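# Close the lab door from the corridor until latched

## Task

From the corridor side, push the lab door shut so its latch catches. The trolley has to remain in the corridor at the end, and the computer case must never fall, whether it stays on the trolley or comes off it (a fall is a failure). When done, release everything and back away so the robot touches nothing. The robot must not topple or finish leaning (either is a failure).

## Robot and tools

ROBOT. A Rainbow Robotics RB-Y1: a wheeled base (two drive wheels, two rear casters) that drives forward/back and turns but cannot slide sideways, a folding torso (leg with ankle, knee, hip), a head with camera, and two 7-joint arms each ending in a five-finger hand. The base is 0.58 m wide, extends 0.10 m in front of the drive axle and 0.57 m behind it, and sweeps a 0.58 m radius when spinning in place.

FRAMES. Everything is in metres. Base frame: origin on the floor between the drive wheels, x ahead, y to the robot's left, z up. left_hand and right_hand readings are the hand point (0.045 m in front of the palm) in this frame; on that hand point +z runs along the straightened fingers and +y comes out of the palm. Odometry frame is where the base frame sat when the scene began; base_odometry counts wheel turns only, so slip looks like travel. Headings are radians, positive = left.

TOOL move. One action per call. Options:
- base: a single velocity command {x_m_s, turn_rad_s, for_s}. x_m_s is forward speed in m/s (negative = reverse; magnitude 0.005 to 1.5, or 0); turn_rad_s is left-positive yaw rate in rad/s (0.02 to 1.509 magnitude, or 0); for_s is duration, 0.1 to 5 s. Velocities are relative to the robot, not a destination; distance is roughly speed times duration. Acceleration about 0.4 m/s², so short runs travel less. Omitted velocity = 0.
- joints: absolute joint-angle targets keyed by joint name (radians for body joints; fingers -1 closed to +1 open). Only named joints change target. Useful ranges: torso_squat_rad 0..1.2, torso_shift_rad -0.3..0.6, torso_pitch_rad -0.2..1.4 (positive bows forward), torso_yaw_rad -1.5..1.5 (left positive; lift both arms out at least 0.2 rad first), head_pan_rad -0.523..0.523, head_tilt_rad -0.35..1.57 (positive looks down). Shoulder pitch negative swings an arm forward and up; left_shoulder_roll_rad is positive outward (0..3.141), right_shoulder_roll_rad negative outward (-3.141..0); elbows -2.617..0.01, negative bends. Torso combinations are also bounded (e.g. squat + shift <= 1.52); breaking them leaves joints off_target.
- target: one hand pose in the base frame, absolute: side ("left"/"right"), x, y, z in metres (-3 to 3), quat_wxyz in the same form the hand lines print. Solved once into arm joint angles, so the hand follows an arc; split long moves into short ones. Cannot be combined with base or joints, and is refused while another move still runs.
- min_time_s (0.1..8): slowest allowed duration for arm/head/torso motions in that action.
- cameras: list from head_camera, left_wrist_camera, right_wrist_camera, or "all".
- blocking: true/omitted waits until everything rests; false returns in about half a second while motion continues.
A move with no action just reports state and pictures.

OTHER TOOLS. wait {seconds 0..10, cameras}: lets time pass, returning early once running moves settle. stop {cameras}: brakes all running motions; braked parts hold and may keep pressing. zoom_image {camera, region [x0,y0,x1,y1]} enlarges part of that camera's latest image (max 504x504 px). show_instructions returns the reference pages. finished_scene {scene: 1} ends the scene permanently.

FINGERS. Per-hand keys <side>_hand_little/ring/middle/index/thumb_bend/thumb_turn take -1 (closed; thumb_turn -1 = in front of palm) to +1 (open). <side>_hand_force_limit (-1..1, about 0 to 10 N, 15 N thumb) and <side>_hand_speed (-0.96..1) are settings; they start at 0 and -0.8. A motor only moves when its target changes. For pushing a door, an open flat palm or closed fist usually suffices.

READING RESULTS. "move" reads done, or the worst status. base_status, joint_status, left_hand_status/right_hand_status: done, moving, reached (within 10 mm, 2 degrees), short (with error), refused (with reason), off_target, not_followed (arm collision check withheld it), stopped, time_out, contact_stop (torso only), limit_stop_at_<name> (self-collision guard or built-in limit), torque_fault, limit_stop_at_motor_heat. After a refused call or an unrequested stop, the remaining calls in that reply are skipped. lidar_m: 12 distances in 30-degree sectors counter-clockwise from straight ahead (4th left, 7th behind, 10th right), seen at 0.23 m height; "-" = nothing. motor_effort: wheel effort percent (bracket = peak); above about 30 at rest suggests the base is pushing something. wheel_motors_off = 1 means wheels are disabled for 2 s after stalling. on_its_own lists things the robot did unasked. Joint torques, external torques, and wrist force/torque are noisy, uncalibrated hints of contact. MOTOR HOT warns of overheating.

CAUTIONS. The base does not stop at obstacles; driving into the door frame, trolley or walls can spin wheels, turn or tip the robot. Keep speeds low near objects. Do not bump the trolley into the lab or knock the computer case off. Do not slam the door or shove hard: push steadily until it latches. Avoid arm-on-arm contact and excessive joint torque (a 10 s freeze). Avoid fast bends with arms extended; stay upright. Holding stretched arms heats motors. At the end, open the hand, retract the arm, and back off so nothing is in contact, then call finished_scene.

Each tool is called after ">>>" as name(argument=value, ...) on one line, values as JSON.

Reference images:

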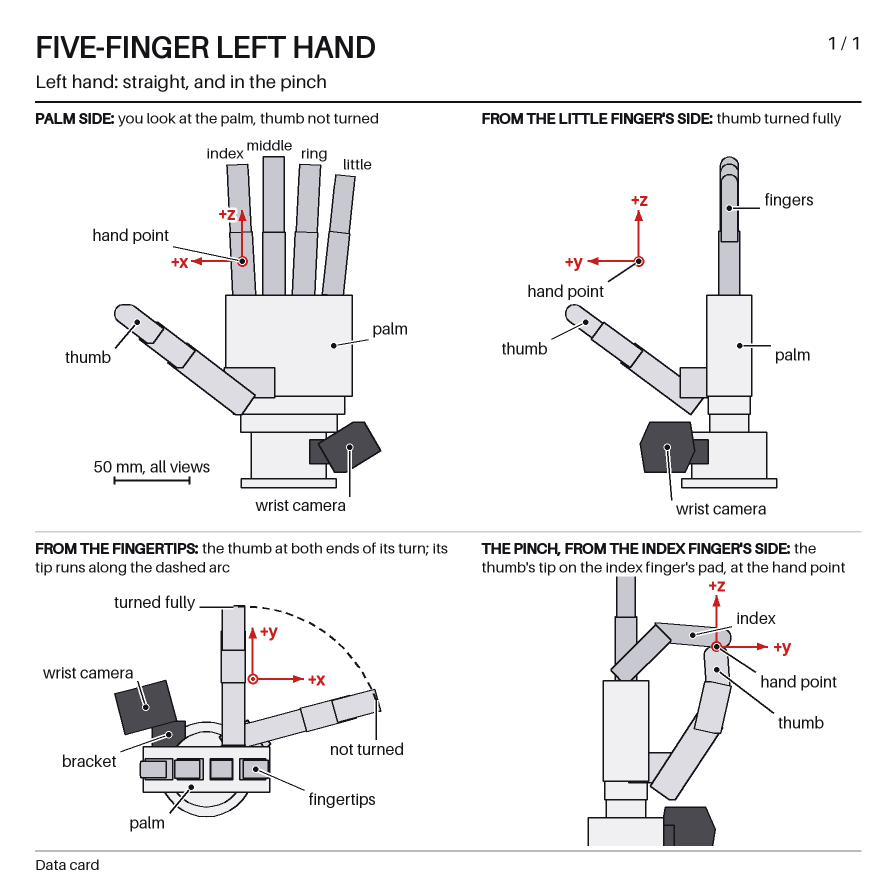

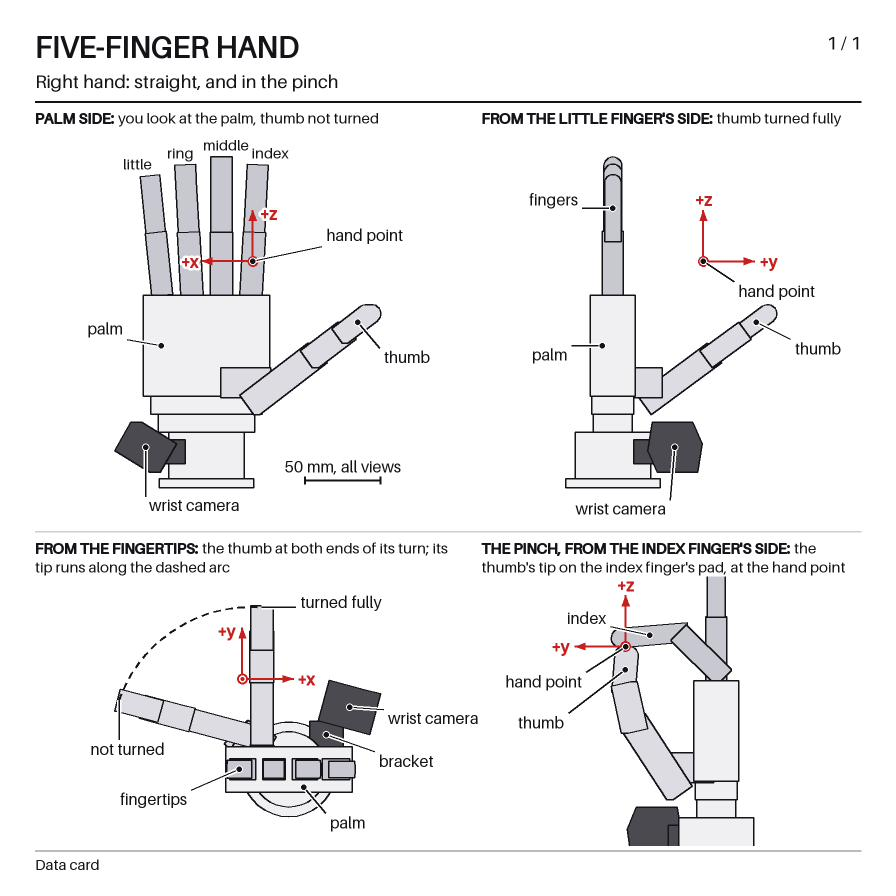

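## Session

>>> move()

Scene clock: 0.00 s.
Joint torques (N m): no reading
External joint torques (N m): no reading
Wrist force (N): no reading
Wrist torque (N m): no reading
Wrist force, peak (N): no reading
base_odometry: x=+0.000 y=+0.000 heading=+0.000
lidar_m: 0.74 0.88 1.16 0.94 0.99 1.41 3.81 1.60 1.19 1.17 1.24 1.80
base_status: not commanded
joint_positions: torso_squat_rad=+0.350 torso_shift_rad=+0.000 torso_pitch_rad=+0.000 torso_yaw_rad=+0.000 left_shoulder_pitch_rad=-0.032 left_shoulder_roll_rad=+0.004 left_shoulder_yaw_rad=+0.017 left_elbow_rad=-0.209 left_forearm_roll_rad=+0.041 left_wrist_pitch_rad=-0.011 left_hand_roll_rad=+0.016 right_shoulder_pitch_rad=+0.016 right_shoulder_roll_rad=-0.017 right_shoulder_yaw_rad=+0.011 right_elbow_rad=-0.172 right_forearm_roll_rad=-0.048 right_wrist_pitch_rad=+0.010 right_hand_roll_rad=-0.028 head_pan_rad=+0.000 head_tilt_rad=+0.400 left_hand_little=+1.000 left_hand_ring=+1.000 left_hand_middle=+1.000 left_hand_index=+1.000 left_hand_thumb_turn=+0.999 left_hand_thumb_bend=+0.999 left_hand_force_limit=+0.000 left_hand_speed=-0.800 right_hand_little=+1.000 right_hand_ring=+1.000 right_hand_middle=+1.000 right_hand_index=+1.000 right_hand_thumb_turn=+1.000 right_hand_thumb_bend=+1.000 right_hand_force_limit=+0.000 right_hand_speed=-0.800
joint_status: not commanded
wheel_motors_off: 0
left_hand_stopped_by: target,target,target,target,target,target
right_hand_stopped_by: target,target,target,target,target,target
left_little_load_n: 0.0
left_ring_load_n: 0.0
left_middle_load_n: 0.0
left_index_load_n: 0.0
left_thumb_bend_load_n: -2.0
left_thumb_turn_load_n: -5.0
right_little_load_n: 0.0
right_ring_load_n: 0.0
right_middle_load_n: 0.0
right_index_load_n: 0.0
right_thumb_bend_load_n: 0.0
right_thumb_turn_load_n: 0.0
motor_effort: left_wheel=+0 right_wheel=+2
chest: x=-0.2280 y=+0.0005 z=+1.2475 quat_wxyz=(+1.000, +0.000, +0.000, +0.000) (m; base frame)
left_hand: x=-0.1462 y=+0.1900 z=+0.5139 quat_wxyz=(+0.087, -0.723, +0.679, -0.089) (m; base frame)
right_hand: x=-0.2089 y=-0.1973 z=+0.5108 quat_wxyz=(+0.048, -0.680, +0.729, -0.055) (m; base frame)
pictures: head_camera, left_wrist_camera, right_wrist_camera
Images, in order (width x height): head_camera 896x504, left_wrist_camera 504x504, right_wrist_camera 504x504.

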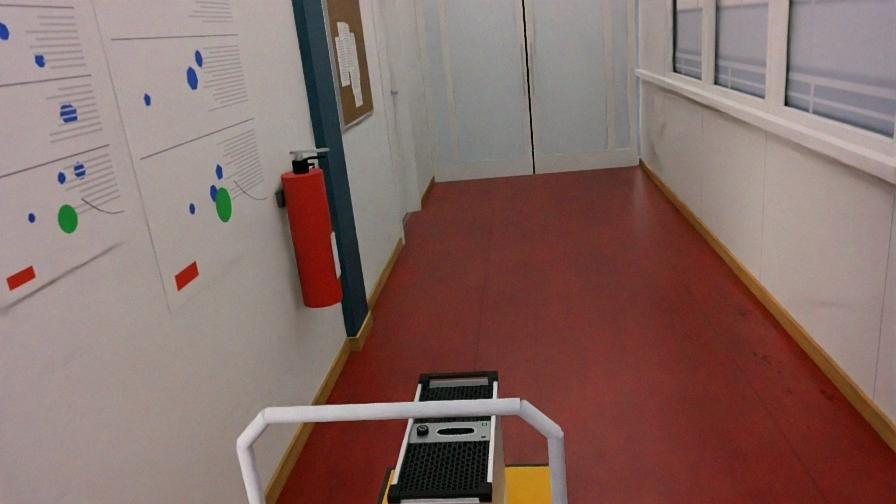

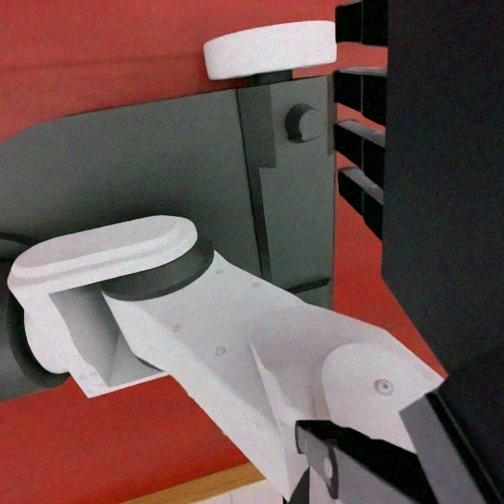

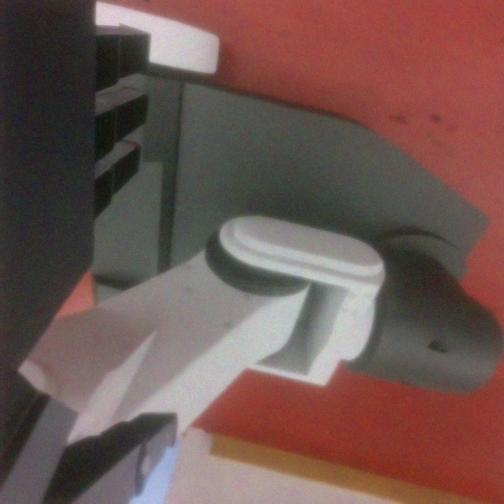

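>>> move(joints={"head_tilt_rad": 0.9}, cameras=["head_camera"])

>>> move(joints={"head_tilt_rad": 0.1}, cameras=["head_camera"])

>>> move(joints={"head_tilt_rad": 0.4, "head_pan_rad": 0.5}, cameras=["head_camera"])

>>> move(joints={"head_tilt_rad": 0.4, "head_pan_rad": -0.5}, cameras=["head_camera"])

Scene clock: 4.47 s.
Joint torques (N m): left_arm=[-4.43 -0.83 0.51 -1.85 0.1 -0.94 0.08] | right_arm=[-1.17 -1.87 -0.09 -0.61 -0.21 -0.35 -0.13]
External joint torques (N m): left_arm=[-1.47 -1.06 0.51 -0.58 0.09 -0.4 0.08] | right_arm=[0.34 -0.98 -0.04 -0.25 -0.24 -0.02 -0.13]
Wrist force (N): left_arm=[-2.9 -2.2 9.8] | right_arm=[1.2 0.8 6.8]
Wrist torque (N m): left_arm=[-0.98 0.60 -0.14] | right_arm=[-0.45 -0.39 0.02]
Wrist force, peak (N): left_arm=[-3.0 -2.2 10.3] | right_arm=[1.6 0.6 7.3]
move: done
base_odometry: x=+0.000 y=+0.000 heading=+0.000
lidar_m: 0.74 0.87 1.17 0.94 1.00 1.41 3.82 1.59 1.19 1.17 1.24 1.80
base_status: not commanded
joint_positions: torso_squat_rad=+0.350 torso_shift_rad=+0.000 torso_pitch_rad=+0.000 torso_yaw_rad=+0.000 left_shoulder_pitch_rad=-0.032 left_shoulder_roll_rad=+0.004 left_shoulder_yaw_rad=+0.017 left_elbow_rad=-0.209 left_forearm_roll_rad=+0.041 left_wrist_pitch_rad=-0.011 left_hand_roll_rad=+0.016 right_shoulder_pitch_rad=+0.016 right_shoulder_roll_rad=-0.017 right_shoulder_yaw_rad=+0.011 right_elbow_rad=-0.172 right_forearm_roll_rad=-0.048 right_wrist_pitch_rad=+0.010 right_hand_roll_rad=-0.028 head_pan_rad=+0.000 head_tilt_rad=+0.900 left_hand_little=+1.000 left_hand_ring=+1.000 left_hand_middle=+1.000 left_hand_index=+1.000 left_hand_thumb_turn=+0.999 left_hand_thumb_bend=+0.999 left_hand_force_limit=+0.000 left_hand_speed=-0.800 right_hand_little=+1.000 right_hand_ring=+1.000 right_hand_middle=+1.000 right_hand_index=+1.000 right_hand_thumb_turn=+1.000 right_hand_thumb_bend=+1.000 right_hand_force_limit=+0.000 right_hand_speed=-0.800
joint_status: all done
wheel_motors_off: 0
left_hand_stopped_by: target,target,target,target,target,target
right_hand_stopped_by: target,target,target,target,target,target
left_little_load_n: 0.0
left_ring_load_n: -0.5
left_middle_load_n: 0.0
left_index_load_n: 0.0
left_thumb_bend_load_n: -2.0
left_thumb_turn_load_n: -5.0
right_little_load_n: 0.0
right_ring_load_n: 0.0
right_middle_load_n: -0.5
right_index_load_n: 0.0
right_thumb_bend_load_n: 0.0
right_thumb_turn_load_n: 0.0
motor_effort: left_wheel=-1(1) right_wheel=+2(2)
chest: x=-0.2280 y=+0.0005 z=+1.2475 quat_wxyz=(+1.000, +0.000, +0.000, +0.000) (m; base frame)
left_hand: x=-0.1462 y=+0.1900 z=+0.5139 quat_wxyz=(+0.087, -0.723, +0.679, -0.089) (m; base frame)
right_hand: x=-0.2089 y=-0.1973 z=+0.5108 quat_wxyz=(+0.048, -0.680, +0.729, -0.055) (m; base frame)
pictures: head_camera
Images, in order (width x height): head_camera 896x504.

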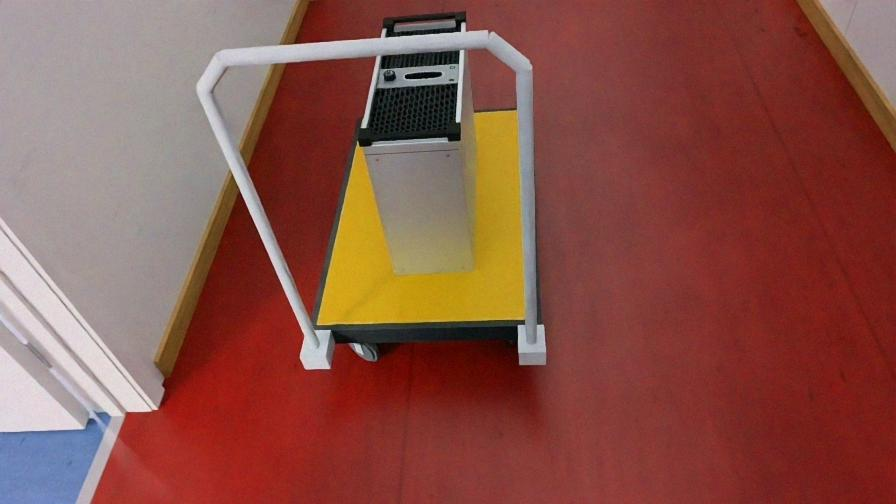

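Scene clock: 5.67 s.
Joint torques (N m): left_arm=[-4.88 -0.73 0.1 -2.11 0.07 -1.11 0.12] | right_arm=[-0.89 -1.45 -0.23 -0.53 -0.24 -0.15 -0.13]
External joint torques (N m): left_arm=[-1.93 -0.96 0.09 -0.84 0.05 -0.57 0.12] | right_arm=[0.62 -0.55 -0.18 -0.18 -0.27 0.18 -0.13]
Wrist force (N): left_arm=[-3.0 -2.0 10.0] | right_arm=[1.1 0.6 6.6]
Wrist torque (N m): left_arm=[-0.96 0.65 -0.16] | right_arm=[-0.44 -0.35 -0.01]
Wrist force, peak (N): left_arm=[-3.0 -2.1 10.1] | right_arm=[0.8 0.8 7.2]
move: done
base_odometry: x=+0.000 y=+0.000 heading=+0.000
lidar_m: 0.74 0.88 1.16 0.95 0.99 1.42 3.82 1.60 1.20 1.16 1.25 1.78
base_status: not commanded
joint_positions: torso_squat_rad=+0.350 torso_shift_rad=+0.000 torso_pitch_rad=+0.000 torso_yaw_rad=+0.000 left_shoulder_pitch_rad=-0.032 left_shoulder_roll_rad=+0.004 left_shoulder_yaw_rad=+0.017 left_elbow_rad=-0.209 left_forearm_roll_rad=+0.041 left_wrist_pitch_rad=-0.011 left_hand_roll_rad=+0.016 right_shoulder_pitch_rad=+0.016 right_shoulder_roll_rad=-0.017 right_shoulder_yaw_rad=+0.011 right_elbow_rad=-0.172 right_forearm_roll_rad=-0.048 right_wrist_pitch_rad=+0.010 right_hand_roll_rad=-0.028 head_pan_rad=+0.000 head_tilt_rad=+0.100 left_hand_little=+1.000 left_hand_ring=+1.000 left_hand_middle=+1.000 left_hand_index=+1.000 left_hand_thumb_turn=+0.999 left_hand_thumb_bend=+0.999 left_hand_force_limit=+0.000 left_hand_speed=-0.800 right_hand_little=+1.000 right_hand_ring=+1.000 right_hand_middle=+1.000 right_hand_index=+1.000 right_hand_thumb_turn=+1.000 right_hand_thumb_bend=+1.000 right_hand_force_limit=+0.000 right_hand_speed=-0.800
joint_status: all done
wheel_motors_off: 0
left_hand_stopped_by: target,target,target,target,target,target
right_hand_stopped_by: target,target,target,target,target,target
left_little_load_n: 0.0
left_ring_load_n: 0.0
left_middle_load_n: 0.0
left_index_load_n: 0.0
left_thumb_bend_load_n: -2.0
left_thumb_turn_load_n: -5.0
right_little_load_n: 0.0
right_ring_load_n: 0.0
right_middle_load_n: 0.0
right_index_load_n: 0.0
right_thumb_bend_load_n: 0.0
right_thumb_turn_load_n: 0.0
motor_effort: left_wheel=+0(1) right_wheel=+0(1)
chest: x=-0.2280 y=+0.0005 z=+1.2475 quat_wxyz=(+1.000, +0.000, +0.000, +0.000) (m; base frame)
left_hand: x=-0.1462 y=+0.1900 z=+0.5139 quat_wxyz=(+0.087, -0.723, +0.679, -0.089) (m; base frame)
right_hand: x=-0.2089 y=-0.1973 z=+0.5108 quat_wxyz=(+0.048, -0.680, +0.729, -0.055) (m; base frame)
pictures: head_camera
Images, in order (width x height): head_camera 896x504.

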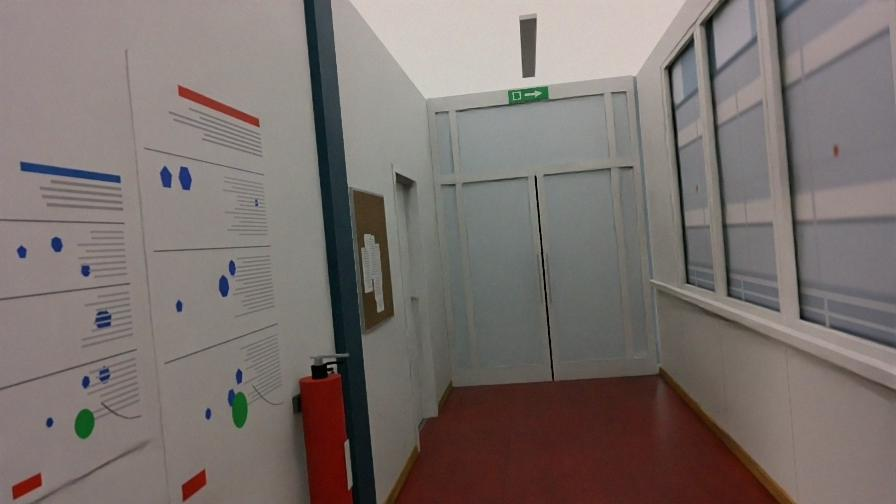

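Scene clock: 6.67 s.
Joint torques (N m): left_arm=[-4.74 -0.98 -0.2 -1.58 0.03 -1.1 0.04] | right_arm=[-1.14 -2.06 -0.44 -0.51 -0.17 -0.22 -0.05]
External joint torques (N m): left_arm=[-1.79 -1.21 -0.21 -0.31 0.02 -0.56 0.03] | right_arm=[0.37 -1.16 -0.4 -0.16 -0.2 0.12 -0.05]
Wrist force (N): left_arm=[-2.9 -2.3 10.1] | right_arm=[0.5 0.8 6.8]
Wrist torque (N m): left_arm=[-1.00 0.62 -0.13] | right_arm=[-0.44 -0.25 -0.03]
Wrist force, peak (N): left_arm=[-3.0 -2.5 10.2] | right_arm=[1.0 0.7 7.4]
move: done
base_odometry: x=+0.000 y=+0.000 heading=+0.000
lidar_m: 0.75 0.88 1.15 0.95 0.99 1.41 3.81 1.59 1.20 1.16 1.25 1.79
base_status: not commanded
joint_positions: torso_squat_rad=+0.350 torso_shift_rad=+0.000 torso_pitch_rad=+0.000 torso_yaw_rad=+0.000 left_shoulder_pitch_rad=-0.032 left_shoulder_roll_rad=+0.004 left_shoulder_yaw_rad=+0.017 left_elbow_rad=-0.209 left_forearm_roll_rad=+0.041 left_wrist_pitch_rad=-0.011 left_hand_roll_rad=+0.016 right_shoulder_pitch_rad=+0.016 right_shoulder_roll_rad=-0.017 right_shoulder_yaw_rad=+0.011 right_elbow_rad=-0.172 right_forearm_roll_rad=-0.048 right_wrist_pitch_rad=+0.010 right_hand_roll_rad=-0.028 head_pan_rad=+0.500 head_tilt_rad=+0.400 left_hand_little=+1.000 left_hand_ring=+1.000 left_hand_middle=+1.000 left_hand_index=+1.000 left_hand_thumb_turn=+0.999 left_hand_thumb_bend=+0.999 left_hand_force_limit=+0.000 left_hand_speed=-0.800 right_hand_little=+1.000 right_hand_ring=+1.000 right_hand_middle=+1.000 right_hand_index=+1.000 right_hand_thumb_turn=+1.000 right_hand_thumb_bend=+1.000 right_hand_force_limit=+0.000 right_hand_speed=-0.800
joint_status: all done
wheel_motors_off: 0
left_hand_stopped_by: target,target,target,target,target,target
right_hand_stopped_by: target,target,target,target,target,target
left_little_load_n: 0.0
left_ring_load_n: 0.0
left_middle_load_n: 0.0
left_index_load_n: 0.0
left_thumb_bend_load_n: -2.0
left_thumb_turn_load_n: -5.0
right_little_load_n: 0.0
right_ring_load_n: 0.0
right_middle_load_n: 0.0
right_index_load_n: 0.0
right_thumb_bend_load_n: 0.0
right_thumb_turn_load_n: 0.0
motor_effort: left_wheel=-1(1) right_wheel=+0(2)
chest: x=-0.2280 y=+0.0005 z=+1.2475 quat_wxyz=(+1.000, +0.000, +0.000, +0.000) (m; base frame)
left_hand: x=-0.1462 y=+0.1900 z=+0.5139 quat_wxyz=(+0.087, -0.723, +0.679, -0.089) (m; base frame)
right_hand: x=-0.2089 y=-0.1973 z=+0.5108 quat_wxyz=(+0.048, -0.680, +0.729, -0.055) (m; base frame)
pictures: head_camera
Images, in order (width x height): head_camera 896x504.

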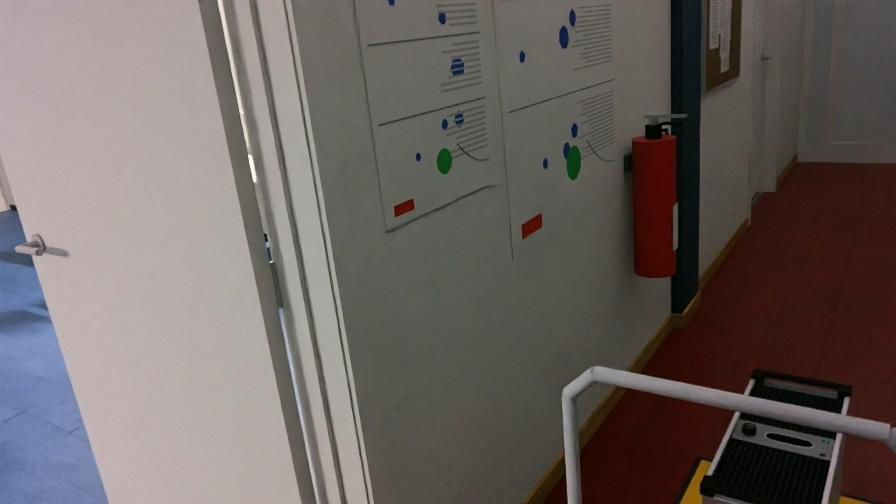

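Scene clock: 8.00 s.
Joint torques (N m): left_arm=[-4.64 -1.03 -0.08 -2.21 -0.07 -1.02 0.28] | right_arm=[-1.46 -1.61 -0.15 -0.51 -0.16 -0.22 -0.09]
External joint torques (N m): left_arm=[-1.69 -1.26 -0.09 -0.94 -0.08 -0.48 0.27] | right_arm=[0.06 -0.72 -0.11 -0.16 -0.19 0.12 -0.09]
Wrist force (N): left_arm=[-2.8 -2.1 9.7] | right_arm=[1.1 0.9 6.3]
Wrist torque (N m): left_arm=[-0.95 0.61 -0.15] | right_arm=[-0.40 -0.36 0.01]
Wrist force, peak (N): left_arm=[-3.0 -2.5 10.1] | right_arm=[0.7 1.1 7.2]
move: done
base_odometry: x=+0.000 y=+0.000 heading=+0.000
lidar_m: 0.75 0.89 1.16 0.95 0.99 1.40 3.82 1.59 1.21 1.17 1.25 1.78
base_status: not commanded
joint_positions: torso_squat_rad=+0.350 torso_shift_rad=+0.000 torso_pitch_rad=+0.000 torso_yaw_rad=+0.000 left_shoulder_pitch_rad=-0.032 left_shoulder_roll_rad=+0.004 left_shoulder_yaw_rad=+0.017 left_elbow_rad=-0.209 left_forearm_roll_rad=+0.041 left_wrist_pitch_rad=-0.011 left_hand_roll_rad=+0.016 right_shoulder_pitch_rad=+0.016 right_shoulder_roll_rad=-0.017 right_shoulder_yaw_rad=+0.011 right_elbow_rad=-0.172 right_forearm_roll_rad=-0.048 right_wrist_pitch_rad=+0.010 right_hand_roll_rad=-0.028 head_pan_rad=-0.500 head_tilt_rad=+0.400 left_hand_little=+1.000 left_hand_ring=+1.000 left_hand_middle=+1.000 left_hand_index=+1.000 left_hand_thumb_turn=+0.999 left_hand_thumb_bend=+0.999 left_hand_force_limit=+0.000 left_hand_speed=-0.800 right_hand_little=+1.000 right_hand_ring=+1.000 right_hand_middle=+1.000 right_hand_index=+1.000 right_hand_thumb_turn=+1.000 right_hand_thumb_bend=+1.000 right_hand_force_limit=+0.000 right_hand_speed=-0.800
joint_status: all done
wheel_motors_off: 0
left_hand_stopped_by: target,target,target,target,target,target
right_hand_stopped_by: target,target,target,target,target,target
left_little_load_n: 0.0
left_ring_load_n: 0.0
left_middle_load_n: 0.0
left_index_load_n: 0.0
left_thumb_bend_load_n: -2.0
left_thumb_turn_load_n: -5.0
right_little_load_n: -0.5
right_ring_load_n: 0.0
right_middle_load_n: 0.0
right_index_load_n: 0.0
right_thumb_bend_load_n: 0.0
right_thumb_turn_load_n: 0.0
motor_effort: left_wheel=+0(1) right_wheel=+1(2)
chest: x=-0.2280 y=+0.0005 z=+1.2475 quat_wxyz=(+1.000, +0.000, +0.000, +0.000) (m; base frame)
left_hand: x=-0.1462 y=+0.1900 z=+0.5139 quat_wxyz=(+0.087, -0.723, +0.679, -0.089) (m; base frame)
right_hand: x=-0.2089 y=-0.1973 z=+0.5108 quat_wxyz=(+0.048, -0.680, +0.729, -0.055) (m; base frame)
pictures: head_camera
Images, in order (width x height): head_camera 896x504.

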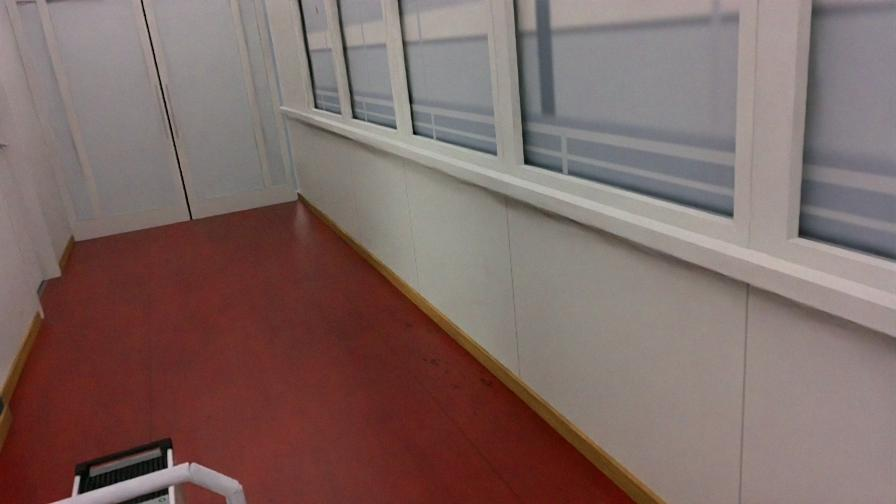

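>>> move(base={"turn_rad_s": 0.5, "for_s": 2.0}, joints={"head_pan_rad": 0.3, "head_tilt_rad": 0.5}, cameras=["head_camera"])

Scene clock: 18.97 s.
Joint torques (N m): left_arm=[-4.95 -1.33 0.39 -2.22 0.07 -1.27 0.26] | right_arm=[-0.79 -1.47 -0.5 -0.44 -0.24 -0.35 -0.09]
External joint torques (N m): left_arm=[-2 -1.56 0.38 -0.95 0.06 -0.74 0.26] | right_arm=[0.73 -0.58 -0.46 -0.08 -0.27 -0.01 -0.09]
Wrist force (N): left_arm=[-2.8 -2.2 9.9] | right_arm=[1.0 0.7 6.4]
Wrist torque (N m): left_arm=[-0.99 0.62 -0.14] | right_arm=[-0.41 -0.33 0.00]
Wrist force, peak (N): left_arm=[-2.9 -2.3 10.3] | right_arm=[1.3 1.2 7.2]
move: done
base_odometry: x=+0.000 y=+0.000 heading=+1.000
lidar_m: 1.16 0.93 0.97 1.33 3.86 1.67 1.21 1.17 1.23 1.69 0.75 0.88
base_status: done (sent for 2 of 2 s)
joint_positions: torso_squat_rad=+0.350 torso_shift_rad=+0.000 torso_pitch_rad=+0.000 torso_yaw_rad=+0.000 left_shoulder_pitch_rad=-0.032 left_shoulder_roll_rad=+0.004 left_shoulder_yaw_rad=+0.017 left_elbow_rad=-0.209 left_forearm_roll_rad=+0.041 left_wrist_pitch_rad=-0.011 left_hand_roll_rad=+0.016 right_shoulder_pitch_rad=+0.016 right_shoulder_roll_rad=-0.017 right_shoulder_yaw_rad=+0.011 right_elbow_rad=-0.172 right_forearm_roll_rad=-0.048 right_wrist_pitch_rad=+0.010 right_hand_roll_rad=-0.028 head_pan_rad=+0.300 head_tilt_rad=+0.500 left_hand_little=+1.000 left_hand_ring=+1.000 left_hand_middle=+1.000 left_hand_index=+1.000 left_hand_thumb_turn=+0.999 left_hand_thumb_bend=+0.999 left_hand_force_limit=+0.000 left_hand_speed=-0.800 right_hand_little=+1.000 right_hand_ring=+1.000 right_hand_middle=+1.000 right_hand_index=+1.000 right_hand_thumb_turn=+1.000 right_hand_thumb_bend=+1.000 right_hand_force_limit=+0.000 right_hand_speed=-0.800
joint_status: all done
wheel_motors_off: 0
left_hand_stopped_by: target,target,target,target,target,target
right_hand_stopped_by: target,target,target,target,target,target
left_little_load_n: 0.0
left_ring_load_n: 0.0
left_middle_load_n: 0.0
left_index_load_n: 0.0
left_thumb_bend_load_n: -2.0
left_thumb_turn_load_n: -5.0
right_little_load_n: 0.0
right_ring_load_n: 0.0
right_middle_load_n: 0.0
right_index_load_n: 0.0
right_thumb_bend_load_n: 0.0
right_thumb_turn_load_n: 0.0
motor_effort: left_wheel=+1(31) right_wheel=+4(17)
chest: x=-0.2280 y=+0.0005 z=+1.2475 quat_wxyz=(+1.000, +0.000, +0.000, +0.000) (m; base frame)
left_hand: x=-0.1462 y=+0.1900 z=+0.5139 quat_wxyz=(+0.087, -0.723, +0.679, -0.089) (m; base frame)
right_hand: x=-0.2089 y=-0.1973 z=+0.5108 quat_wxyz=(+0.048, -0.680, +0.729, -0.055) (m; base frame)
pictures: head_camera
Images, in order (width x height): head_camera 896x504.

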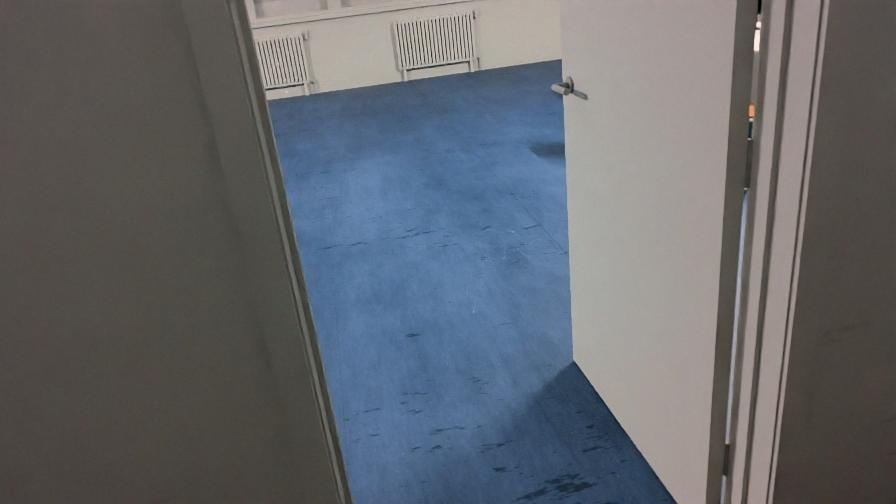

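>>> zoom_image(camera="head_camera", region=[480, 30, 680, 150])

>>> move(joints={"head_pan_rad": 0.3, "head_tilt_rad": 0.05}, cameras=["head_camera"])

>>> move(joints={"head_pan_rad": 0.5, "head_tilt_rad": 1.0}, cameras=["head_camera"])

Scaled by 2.520 from the camera's 896x504 image, which has a finer 1280x720 frame.

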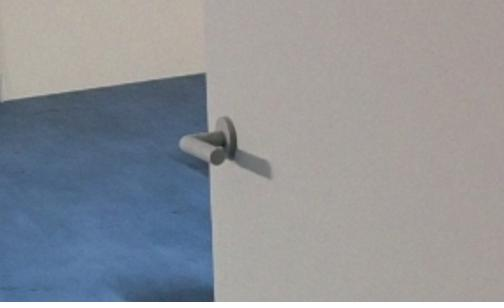

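Scene clock: 22.43 s.
Joint torques (N m): left_arm=[-4.72 -1.48 -0.14 -2.31 0.1 -1.1 0.03] | right_arm=[-1.09 -1.79 -0.44 -0.43 -0.24 -0.38 -0.08]
External joint torques (N m): left_arm=[-1.76 -1.71 -0.15 -1.04 0.09 -0.56 0.03] | right_arm=[0.42 -0.9 -0.4 -0.08 -0.27 -0.04 -0.08]
Wrist force (N): left_arm=[-2.8 -2.3 9.9] | right_arm=[1.6 1.2 6.7]
Wrist torque (N m): left_arm=[-1.00 0.60 -0.16] | right_arm=[-0.39 -0.44 0.06]
Wrist force, peak (N): left_arm=[-2.9 -2.2 10.3] | right_arm=[1.4 0.9 7.2]
move: done
base_odometry: x=+0.000 y=+0.000 heading=+1.000
lidar_m: 1.16 0.93 0.95 1.33 3.85 1.68 1.22 1.16 1.22 1.71 0.73 0.87
base_status: not commanded
joint_positions: torso_squat_rad=+0.350 torso_shift_rad=+0.000 torso_pitch_rad=+0.000 torso_yaw_rad=+0.000 left_shoulder_pitch_rad=-0.032 left_shoulder_roll_rad=+0.004 left_shoulder_yaw_rad=+0.017 left_elbow_rad=-0.209 left_forearm_roll_rad=+0.041 left_wrist_pitch_rad=-0.011 left_hand_roll_rad=+0.016 right_shoulder_pitch_rad=+0.016 right_shoulder_roll_rad=-0.017 right_shoulder_yaw_rad=+0.011 right_elbow_rad=-0.172 right_forearm_roll_rad=-0.048 right_wrist_pitch_rad=+0.010 right_hand_roll_rad=-0.028 head_pan_rad=+0.300 head_tilt_rad=+0.050 left_hand_little=+1.000 left_hand_ring=+1.000 left_hand_middle=+1.000 left_hand_index=+1.000 left_hand_thumb_turn=+0.999 left_hand_thumb_bend=+0.999 left_hand_force_limit=+0.000 left_hand_speed=-0.800 right_hand_little=+1.000 right_hand_ring=+1.000 right_hand_middle=+1.000 right_hand_index=+1.000 right_hand_thumb_turn=+1.000 right_hand_thumb_bend=+1.000 right_hand_force_limit=+0.000 right_hand_speed=-0.800
joint_status: all done
wheel_motors_off: 0
left_hand_stopped_by: target,target,target,target,target,target
right_hand_stopped_by: target,target,target,target,target,target
left_little_load_n: 0.0
left_ring_load_n: 0.0
left_middle_load_n: 0.0
left_index_load_n: 0.0
left_thumb_bend_load_n: -2.0
left_thumb_turn_load_n: -5.0
right_little_load_n: -0.5
right_ring_load_n: 0.0
right_middle_load_n: 0.0
right_index_load_n: 0.0
right_thumb_bend_load_n: 0.0
right_thumb_turn_load_n: 0.0
motor_effort: left_wheel=+1(2) right_wheel=+4(6)
chest: x=-0.2280 y=+0.0005 z=+1.2475 quat_wxyz=(+1.000, +0.000, +0.000, +0.000) (m; base frame)
left_hand: x=-0.1462 y=+0.1900 z=+0.5139 quat_wxyz=(+0.087, -0.723, +0.679, -0.089) (m; base frame)
right_hand: x=-0.2089 y=-0.1973 z=+0.5108 quat_wxyz=(+0.048, -0.680, +0.729, -0.055) (m; base frame)
pictures: head_camera
Images, in order (width x height): head_camera 896x504.

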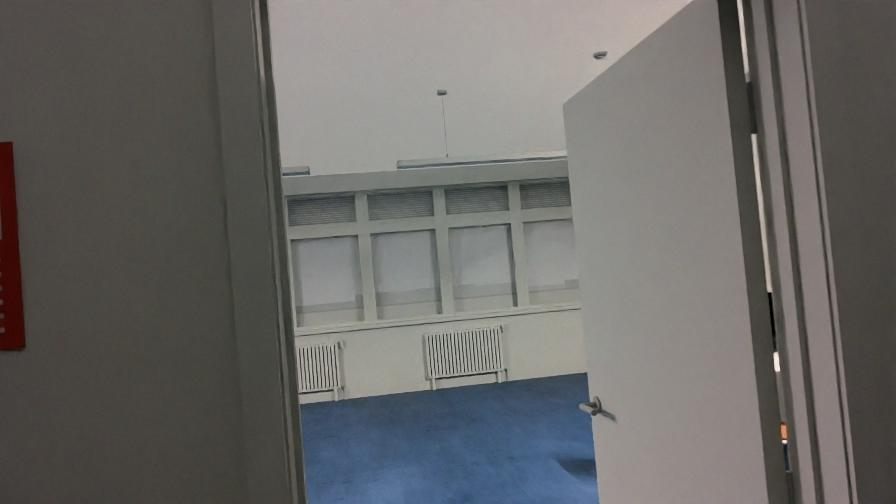

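Scene clock: 23.73 s.
Joint torques (N m): left_arm=[-4.61 -1.41 -0.21 -2.05 -0.17 -1.15 0.1] | right_arm=[-1.12 -1.36 -0.18 -0.48 -0.33 -0.3 0.13]
External joint torques (N m): left_arm=[-1.65 -1.64 -0.22 -0.78 -0.18 -0.62 0.1] | right_arm=[0.39 -0.47 -0.13 -0.13 -0.36 0.03 0.13]
Wrist force (N): left_arm=[-2.7 -2.2 10.1] | right_arm=[0.9 0.9 7.1]
Wrist torque (N m): left_arm=[-0.99 0.59 -0.13] | right_arm=[-0.45 -0.31 0.00]
Wrist force, peak (N): left_arm=[-2.8 -2.4 10.1] | right_arm=[1.1 0.9 7.2]
move: done
base_odometry: x=+0.000 y=+0.000 heading=+1.000
lidar_m: 1.16 0.92 0.95 1.32 3.85 1.67 1.22 1.18 1.22 1.69 0.74 0.89
base_status: not commanded
joint_positions: torso_squat_rad=+0.350 torso_shift_rad=+0.000 torso_pitch_rad=+0.000 torso_yaw_rad=+0.000 left_shoulder_pitch_rad=-0.032 left_shoulder_roll_rad=+0.004 left_shoulder_yaw_rad=+0.017 left_elbow_rad=-0.209 left_forearm_roll_rad=+0.041 left_wrist_pitch_rad=-0.011 left_hand_roll_rad=+0.016 right_shoulder_pitch_rad=+0.016 right_shoulder_roll_rad=-0.017 right_shoulder_yaw_rad=+0.011 right_elbow_rad=-0.172 right_forearm_roll_rad=-0.048 right_wrist_pitch_rad=+0.010 right_hand_roll_rad=-0.028 head_pan_rad=+0.500 head_tilt_rad=+1.000 left_hand_little=+1.000 left_hand_ring=+1.000 left_hand_middle=+1.000 left_hand_index=+1.000 left_hand_thumb_turn=+0.999 left_hand_thumb_bend=+0.999 left_hand_force_limit=+0.000 left_hand_speed=-0.800 right_hand_little=+1.000 right_hand_ring=+1.000 right_hand_middle=+1.000 right_hand_index=+1.000 right_hand_thumb_turn=+1.000 right_hand_thumb_bend=+1.000 right_hand_force_limit=+0.000 right_hand_speed=-0.800
joint_status: all done
wheel_motors_off: 0
left_hand_stopped_by: target,target,target,target,target,target
right_hand_stopped_by: target,target,target,target,target,target
left_little_load_n: 0.0
left_ring_load_n: 0.0
left_middle_load_n: 0.0
left_index_load_n: 0.0
left_thumb_bend_load_n: -2.0
left_thumb_turn_load_n: -5.0
right_little_load_n: 0.0
right_ring_load_n: 0.0
right_middle_load_n: 0.0
right_index_load_n: 0.0
right_thumb_bend_load_n: 0.0
right_thumb_turn_load_n: 0.0
motor_effort: left_wheel=+2(2) right_wheel=+5(6)
chest: x=-0.2280 y=+0.0005 z=+1.2475 quat_wxyz=(+1.000, +0.000, +0.000, +0.000) (m; base frame)
left_hand: x=-0.1462 y=+0.1900 z=+0.5139 quat_wxyz=(+0.087, -0.723, +0.679, -0.089) (m; base frame)
right_hand: x=-0.2089 y=-0.1973 z=+0.5108 quat_wxyz=(+0.048, -0.680, +0.729, -0.055) (m; base frame)
pictures: head_camera
Images, in order (width x height): head_camera 896x504.

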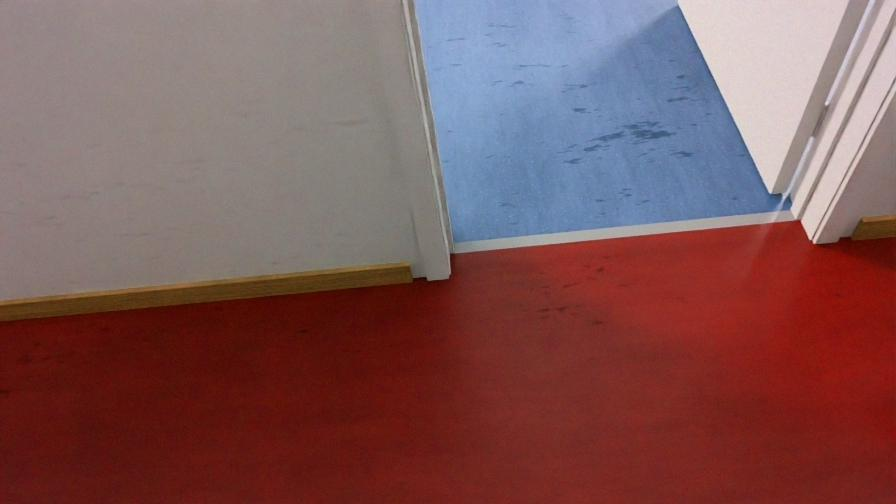

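>>> move(target={"side": "right", "x": 0.3, "y": -0.2, "z": 1.1, "quat_wxyz": [0.7071, 0, 0.7071, 0]}, min_time_s=2)

>>> move(joints={"head_tilt_rad": 0.5, "head_pan_rad": 0.0}, cameras=["head_camera"])

Scene clock: 176.13 s.
Joint torques (N m): left_arm=[-4.67 -0.96 0.04 -2 0.19 -0.68 0.28] | right_arm=[-0.87 -1.73 -0.92 -0.45 -0.16 -0.22 -0.02]
External joint torques (N m): left_arm=[-1.71 -1.19 0.03 -0.73 0.17 -0.15 0.27] | right_arm=[0.65 -0.84 -0.87 -0.1 -0.19 0.12 -0.02]
Wrist force (N): left_arm=[-2.7 -2.0 10.1] | right_arm=[0.8 0.6 6.2]
Wrist torque (N m): left_arm=[-0.95 0.59 -0.15] | right_arm=[-0.44 -0.27 -0.02]
Wrist force, peak (N): left_arm=[-2.7 -2.2 10.3] | right_arm=[1.2 1.5 7.4]
move: refused
base_odometry: x=+0.000 y=+0.000 heading=+1.000
lidar_m: 1.16 0.93 0.96 1.34 3.84 1.67 1.21 1.17 1.22 1.70 0.75 0.89
base_status: not commanded
joint_positions: torso_squat_rad=+0.350 torso_shift_rad=+0.000 torso_pitch_rad=+0.000 torso_yaw_rad=+0.000 left_shoulder_pitch_rad=-0.032 left_shoulder_roll_rad=+0.004 left_shoulder_yaw_rad=+0.017 left_elbow_rad=-0.209 left_forearm_roll_rad=+0.041 left_wrist_pitch_rad=-0.011 left_hand_roll_rad=+0.016 right_shoulder_pitch_rad=+0.016 right_shoulder_roll_rad=-0.017 right_shoulder_yaw_rad=+0.011 right_elbow_rad=-0.172 right_forearm_roll_rad=-0.048 right_wrist_pitch_rad=+0.010 right_hand_roll_rad=-0.028 head_pan_rad=+0.500 head_tilt_rad=+1.000 left_hand_little=+1.000 left_hand_ring=+1.000 left_hand_middle=+1.000 left_hand_index=+1.000 left_hand_thumb_turn=+0.999 left_hand_thumb_bend=+0.999 left_hand_force_limit=+0.000 left_hand_speed=-0.800 right_hand_little=+1.000 right_hand_ring=+1.000 right_hand_middle=+1.000 right_hand_index=+1.000 right_hand_thumb_turn=+1.000 right_hand_thumb_bend=+1.000 right_hand_force_limit=+0.000 right_hand_speed=-0.800
joint_status: not commanded
wheel_motors_off: 0
left_hand_stopped_by: target,target,target,target,target,target
right_hand_stopped_by: target,target,target,target,target,target
left_little_load_n: 0.0
left_ring_load_n: 0.0
left_middle_load_n: 0.0
left_index_load_n: 0.5
left_thumb_bend_load_n: -2.0
left_thumb_turn_load_n: -5.0
right_little_load_n: 0.0
right_ring_load_n: 0.0
right_middle_load_n: 0.0
right_index_load_n: 0.0
right_thumb_bend_load_n: 0.0
right_thumb_turn_load_n: 0.0
motor_effort: left_wheel=+1(2) right_wheel=+4(5)
chest: x=-0.2280 y=+0.0005 z=+1.2475 quat_wxyz=(+1.000, +0.000, +0.000, +0.000) (m; base frame)
left_hand: x=-0.1462 y=+0.1900 z=+0.5139 quat_wxyz=(+0.087, -0.723, +0.679, -0.089) (m; base frame)
right_hand: x=-0.2089 y=-0.1973 z=+0.5108 quat_wxyz=(+0.048, -0.680, +0.729, -0.055) (m; base frame)
right_hand_status: refused: the way to the posture found for that pose passes 14 mm from the leg (limit 20 mm); the posture itself is clear. Nothing moved. The way starts where the arm stands: move the arm first, then send the pose again.
pictures: none

not run: a stop that you did not command came earlier in this reply.

>>> move(joints={"right_shoulder_pitch_rad": -0.3, "right_shoulder_roll_rad": -0.25, "right_elbow_rad": -1.5, "head_tilt_rad": 0.5, "head_pan_rad": 0.0})

>>> move(target={"side": "right", "x": 0.3, "y": -0.2, "z": 1.1, "quat_wxyz": [0.7071, 0, 0.7071, 0]}, min_time_s=2, cameras=["head_camera", "right_wrist_camera"])

Scene clock: 179.90 s.
Joint torques (N m): left_arm=[-4.46 -0.92 0.74 -1.98 0 -1.17 0.14] | right_arm=[-13.86 -6.41 -3.34 -10.39 -0.07 -1.57 -0.11]
External joint torques (N m): left_arm=[-1.5 -1.15 0.74 -0.71 -0.02 -0.63 0.14] | right_arm=[2.66 -0.9 -0.37 -0.16 -0.25 0.43 -0.11]
Wrist force (N): left_arm=[-2.7 -2.6 9.8] | right_arm=[-0.3 6.3 -0.1]
Wrist torque (N m): left_arm=[-0.98 0.58 -0.17] | right_arm=[0.40 0.04 0.04]
Wrist force, peak (N): left_arm=[-2.7 -2.7 10.3] | right_arm=[1.4 5.9 5.5]
move: done
base_odometry: x=+0.000 y=+0.000 heading=+1.000
lidar_m: 1.16 0.92 0.96 1.33 3.84 1.67 1.21 1.17 1.22 1.71 0.75 0.89
base_status: not commanded
joint_positions: torso_squat_rad=+0.350 torso_shift_rad=+0.000 torso_pitch_rad=+0.000 torso_yaw_rad=+0.000 left_shoulder_pitch_rad=-0.032 left_shoulder_roll_rad=+0.004 left_shoulder_yaw_rad=+0.017 left_elbow_rad=-0.209 left_forearm_roll_rad=+0.041 left_wrist_pitch_rad=-0.011 left_hand_roll_rad=+0.016 right_shoulder_pitch_rad=-0.300 right_shoulder_roll_rad=-0.250 right_shoulder_yaw_rad=+0.011 right_elbow_rad=-1.500 right_forearm_roll_rad=-0.048 right_wrist_pitch_rad=+0.010 right_hand_roll_rad=-0.028 head_pan_rad=+0.000 head_tilt_rad=+0.500 left_hand_little=+1.000 left_hand_ring=+1.000 left_hand_middle=+1.000 left_hand_index=+1.000 left_hand_thumb_turn=+0.999 left_hand_thumb_bend=+0.999 left_hand_force_limit=+0.000 left_hand_speed=-0.800 right_hand_little=+1.000 right_hand_ring=+1.000 right_hand_middle=+1.000 right_hand_index=+1.000 right_hand_thumb_turn=+1.000 right_hand_thumb_bend=+1.000 right_hand_force_limit=+0.000 right_hand_speed=-0.800
joint_status: all done
wheel_motors_off: 0
left_hand_stopped_by: target,target,target,target,target,target
right_hand_stopped_by: target,target,target,target,target,target
left_little_load_n: 0.0
left_ring_load_n: 0.0
left_middle_load_n: 0.0
left_index_load_n: 0.0
left_thumb_bend_load_n: -2.0
left_thumb_turn_load_n: -4.0
right_little_load_n: 0.0
right_ring_load_n: 0.0
right_middle_load_n: 0.0
right_index_load_n: 0.0
right_thumb_bend_load_n: 0.0
right_thumb_turn_load_n: 0.0
motor_effort: left_wheel=+0(2) right_wheel=+4(9)
chest: x=-0.2280 y=+0.0005 z=+1.2475 quat_wxyz=(+1.000, +0.000, +0.000, +0.000) (m; base frame)
left_hand: x=-0.1462 y=+0.1900 z=+0.5139 quat_wxyz=(+0.087, -0.723, +0.679, -0.089) (m; base frame)
right_hand: x=+0.4200 y=-0.2172 z=+1.0961 quat_wxyz=(+0.522, -0.506, +0.380, -0.572) (m; base frame)
pictures: none

Scene clock: 182.23 s.
Joint torques (N m): left_arm=[-4.52 -1.1 0.55 -2.24 -0.09 -1.19 0.24] | right_arm=[-6.78 -0.27 -2.09 -11.53 -0.38 -1.5 -0.27]
External joint torques (N m): left_arm=[-1.56 -1.33 0.54 -0.97 -0.11 -0.65 0.23] | right_arm=[2.42 1.15 -1.89 -0.88 -0.22 0.1 -0.24]
Wrist force (N): left_arm=[-2.9 -2.3 9.8] | right_arm=[6.7 0.3 1.5]
Wrist torque (N m): left_arm=[-0.95 0.61 -0.17] | right_arm=[-0.13 -0.54 0.19]
Wrist force, peak (N): left_arm=[-2.7 -2.7 10.2] | right_arm=[7.1 0.1 1.3]
move: done
base_odometry: x=+0.000 y=+0.000 heading=+1.000
lidar_m: 1.18 0.94 0.95 1.34 3.85 1.69 1.21 1.17 1.23 1.70 0.75 0.89
base_status: not commanded
joint_positions: torso_squat_rad=+0.350 torso_shift_rad=+0.000 torso_pitch_rad=+0.000 torso_yaw_rad=+0.000 left_shoulder_pitch_rad=-0.032 left_shoulder_roll_rad=+0.004 left_shoulder_yaw_rad=+0.017 left_elbow_rad=-0.209 left_forearm_roll_rad=+0.041 left_wrist_pitch_rad=-0.011 left_hand_roll_rad=+0.016 right_shoulder_pitch_rad=+0.127 right_shoulder_roll_rad=+0.000 right_shoulder_yaw_rad=-0.109 right_elbow_rad=-1.877 right_forearm_roll_rad=-0.732 right_wrist_pitch_rad=+0.237 right_hand_roll_rad=-0.870 head_pan_rad=+0.000 head_tilt_rad=+0.500 left_hand_little=+1.000 left_hand_ring=+1.000 left_hand_middle=+1.000 left_hand_index=+1.000 left_hand_thumb_turn=+0.999 left_hand_thumb_bend=+0.999 left_hand_force_limit=+0.000 left_hand_speed=-0.800 right_hand_little=+1.000 right_hand_ring=+1.000 right_hand_middle=+1.000 right_hand_index=+1.000 right_hand_thumb_turn=+1.000 right_hand_thumb_bend=+1.000 right_hand_force_limit=+0.000 right_hand_speed=-0.800
joint_status: all done
wheel_motors_off: 0
left_hand_stopped_by: target,target,target,target,target,target
right_hand_stopped_by: target,target,target,target,target,target
left_little_load_n: 0.0
left_ring_load_n: 0.0
left_middle_load_n: 0.0
left_index_load_n: 0.0
left_thumb_bend_load_n: -1.5
left_thumb_turn_load_n: -4.5
right_little_load_n: 0.0
right_ring_load_n: -0.5
right_middle_load_n: 0.0
right_index_load_n: 0.0
right_thumb_bend_load_n: 0.0
right_thumb_turn_load_n: -0.5
motor_effort: left_wheel=+0(1) right_wheel=+6(8)
chest: x=-0.2280 y=+0.0005 z=+1.2475 quat_wxyz=(+1.000, +0.000, +0.000, +0.000) (m; base frame)
left_hand: x=-0.1462 y=+0.1900 z=+0.5139 quat_wxyz=(+0.087, -0.723, +0.679, -0.089) (m; base frame)
right_hand: x=+0.3001 y=-0.2001 z=+1.0999 quat_wxyz=(+0.710, -0.002, +0.705, +0.002) (m; base frame)
right_hand_status: reached (checked arc, planned for 2.0 s): 0 mm and 0.6 deg off.
pictures: head_camera, right_wrist_camera
Images, in order (width x height): head_camera 896x504, right_wrist_camera 504x504.

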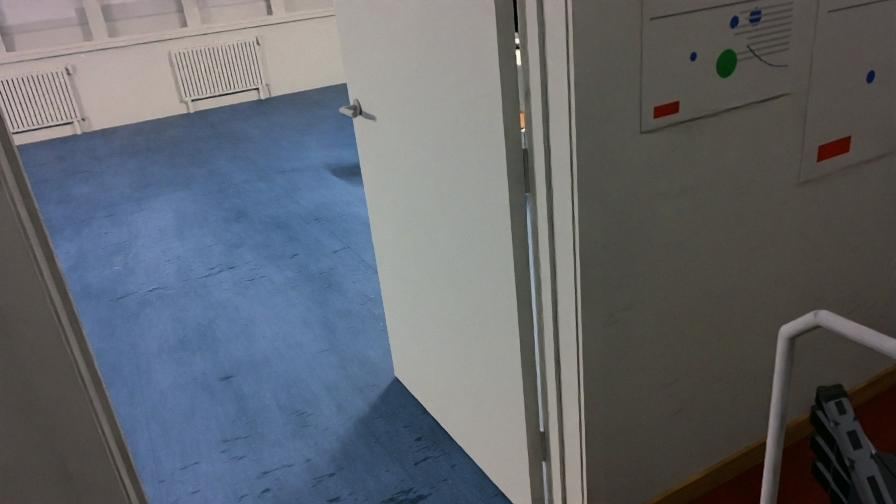

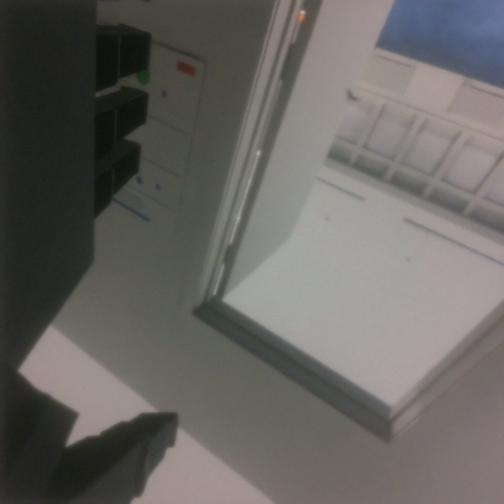

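>>> move(base={"x_m_s": 0.25, "for_s": 2.0})

>>> move(base={"turn_rad_s": 0.3, "for_s": 1.333}, joints={"head_tilt_rad": 0.7}, cameras=["head_camera"])

Scene clock: 208.30 s.
Joint torques (N m): left_arm=[-4.46 -1.51 -0.05 -2.19 0.16 -1.11 0.2] | right_arm=[-7.12 -0.68 -1.95 -11.24 -0.45 -1.32 -0.29]
External joint torques (N m): left_arm=[-1.51 -1.74 -0.06 -0.92 0.14 -0.57 0.2] | right_arm=[2.08 0.76 -1.74 -0.59 -0.29 0.28 -0.27]
Wrist force (N): left_arm=[-2.8 -2.5 9.9] | right_arm=[6.6 0.0 1.7]
Wrist torque (N m): left_arm=[-1.00 0.62 -0.17] | right_arm=[-0.19 -0.56 0.20]
Wrist force, peak (N): left_arm=[-2.9 -2.7 10.2] | right_arm=[7.2 -0.4 1.6]
move: done
base_odometry: x=+0.270 y=+0.421 heading=+1.000
lidar_m: 0.68 - 0.66 0.73 2.07 2.26 1.67 1.60 1.69 0.67 0.51 0.66
base_status: done (sent for 2 of 2 s)
joint_positions: torso_squat_rad=+0.350 torso_shift_rad=+0.000 torso_pitch_rad=+0.000 torso_yaw_rad=+0.000 left_shoulder_pitch_rad=-0.032 left_shoulder_roll_rad=+0.004 left_shoulder_yaw_rad=+0.017 left_elbow_rad=-0.209 left_forearm_roll_rad=+0.041 left_wrist_pitch_rad=-0.011 left_hand_roll_rad=+0.016 right_shoulder_pitch_rad=+0.127 right_shoulder_roll_rad=+0.000 right_shoulder_yaw_rad=-0.109 right_elbow_rad=-1.877 right_forearm_roll_rad=-0.732 right_wrist_pitch_rad=+0.237 right_hand_roll_rad=-0.870 head_pan_rad=+0.000 head_tilt_rad=+0.500 left_hand_little=+1.000 left_hand_ring=+1.000 left_hand_middle=+1.000 left_hand_index=+1.000 left_hand_thumb_turn=+0.999 left_hand_thumb_bend=+0.999 left_hand_force_limit=+0.000 left_hand_speed=-0.800 right_hand_little=+1.000 right_hand_ring=+1.000 right_hand_middle=+1.000 right_hand_index=+1.000 right_hand_thumb_turn=+1.000 right_hand_thumb_bend=+1.000 right_hand_force_limit=+0.000 right_hand_speed=-0.800
joint_status: not commanded
wheel_motors_off: 0
left_hand_stopped_by: target,target,target,target,target,target
right_hand_stopped_by: target,target,target,target,target,target
left_little_load_n: 0.0
left_ring_load_n: 0.0
left_middle_load_n: 0.0
left_index_load_n: 0.0
left_thumb_bend_load_n: -2.0
left_thumb_turn_load_n: -4.5
right_little_load_n: 0.0
right_ring_load_n: 0.0
right_middle_load_n: 0.0
right_index_load_n: 0.0
right_thumb_bend_load_n: 0.0
right_thumb_turn_load_n: 0.0
motor_effort: left_wheel=+1(29) right_wheel=-4(23)
chest: x=-0.2279 y=+0.0005 z=+1.2475 quat_wxyz=(+1.000, +0.000, +0.000, +0.000) (m; base frame)
left_hand: x=-0.1463 y=+0.1900 z=+0.5139 quat_wxyz=(+0.087, -0.723, +0.679, -0.089) (m; base frame)
right_hand: x=+0.3001 y=-0.2002 z=+1.0998 quat_wxyz=(+0.710, -0.002, +0.705, +0.002) (m; base frame)
pictures: none

Scene clock: 210.80 s.
Joint torques (N m): left_arm=[-4.4 -0.86 0.32 -2.31 0.04 -1.03 0.11] | right_arm=[-7.73 -0.64 -1.96 -11.52 -0.37 -1.29 -0.11]
External joint torques (N m): left_arm=[-1.45 -1.09 0.32 -1.05 0.02 -0.49 0.11] | right_arm=[1.46 0.79 -1.76 -0.88 -0.21 0.31 -0.09]
Wrist force (N): left_arm=[-2.6 -2.5 9.9] | right_arm=[6.4 0.4 1.3]
Wrist torque (N m): left_arm=[-1.00 0.58 -0.16] | right_arm=[-0.13 -0.53 0.19]
Wrist force, peak (N): left_arm=[-2.5 -2.6 10.4] | right_arm=[7.3 -0.2 1.5]
move: done
base_odometry: x=+0.270 y=+0.421 heading=+1.400
lidar_m: 1.15 0.70 0.64 1.38 2.62 1.76 1.61 1.63 0.66 0.51 0.80 0.68
base_status: done (sent for 1.33 of 1.33 s)
joint_positions: torso_squat_rad=+0.350 torso_shift_rad=+0.000 torso_pitch_rad=+0.000 torso_yaw_rad=+0.000 left_shoulder_pitch_rad=-0.032 left_shoulder_roll_rad=+0.004 left_shoulder_yaw_rad=+0.017 left_elbow_rad=-0.209 left_forearm_roll_rad=+0.041 left_wrist_pitch_rad=-0.011 left_hand_roll_rad=+0.016 right_shoulder_pitch_rad=+0.127 right_shoulder_roll_rad=+0.000 right_shoulder_yaw_rad=-0.109 right_elbow_rad=-1.877 right_forearm_roll_rad=-0.732 right_wrist_pitch_rad=+0.237 right_hand_roll_rad=-0.870 head_pan_rad=+0.000 head_tilt_rad=+0.700 left_hand_little=+1.000 left_hand_ring=+1.000 left_hand_middle=+1.000 left_hand_index=+1.000 left_hand_thumb_turn=+0.999 left_hand_thumb_bend=+0.999 left_hand_force_limit=+0.000 left_hand_speed=-0.800 right_hand_little=+1.000 right_hand_ring=+1.000 right_hand_middle=+1.000 right_hand_index=+1.000 right_hand_thumb_turn=+1.000 right_hand_thumb_bend=+1.000 right_hand_force_limit=+0.000 right_hand_speed=-0.800
joint_status: all done
wheel_motors_off: 0
left_hand_stopped_by: target,target,target,target,target,target
right_hand_stopped_by: target,target,target,target,target,target
left_little_load_n: 0.0
left_ring_load_n: 0.0
left_middle_load_n: 0.0
left_index_load_n: -0.5
left_thumb_bend_load_n: -2.0
left_thumb_turn_load_n: -4.5
right_little_load_n: 0.0
right_ring_load_n: 0.0
right_middle_load_n: 0.0
right_index_load_n: 0.0
right_thumb_bend_load_n: 0.0
right_thumb_turn_load_n: 0.0
motor_effort: left_wheel=+1(32) right_wheel=+3(20)
chest: x=-0.2279 y=+0.0005 z=+1.2475 quat_wxyz=(+1.000, +0.000, +0.000, +0.000) (m; base frame)
left_hand: x=-0.1463 y=+0.1900 z=+0.5139 quat_wxyz=(+0.087, -0.723, +0.679, -0.089) (m; base frame)
right_hand: x=+0.3001 y=-0.2002 z=+1.0998 quat_wxyz=(+0.710, -0.002, +0.705, +0.002) (m; base frame)
pictures: head_camera
Images, in order (width x height): head_camera 896x504.

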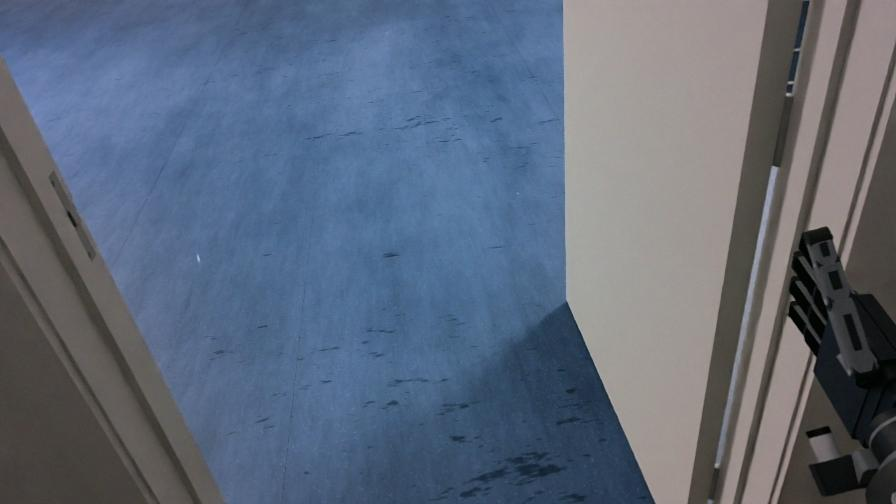

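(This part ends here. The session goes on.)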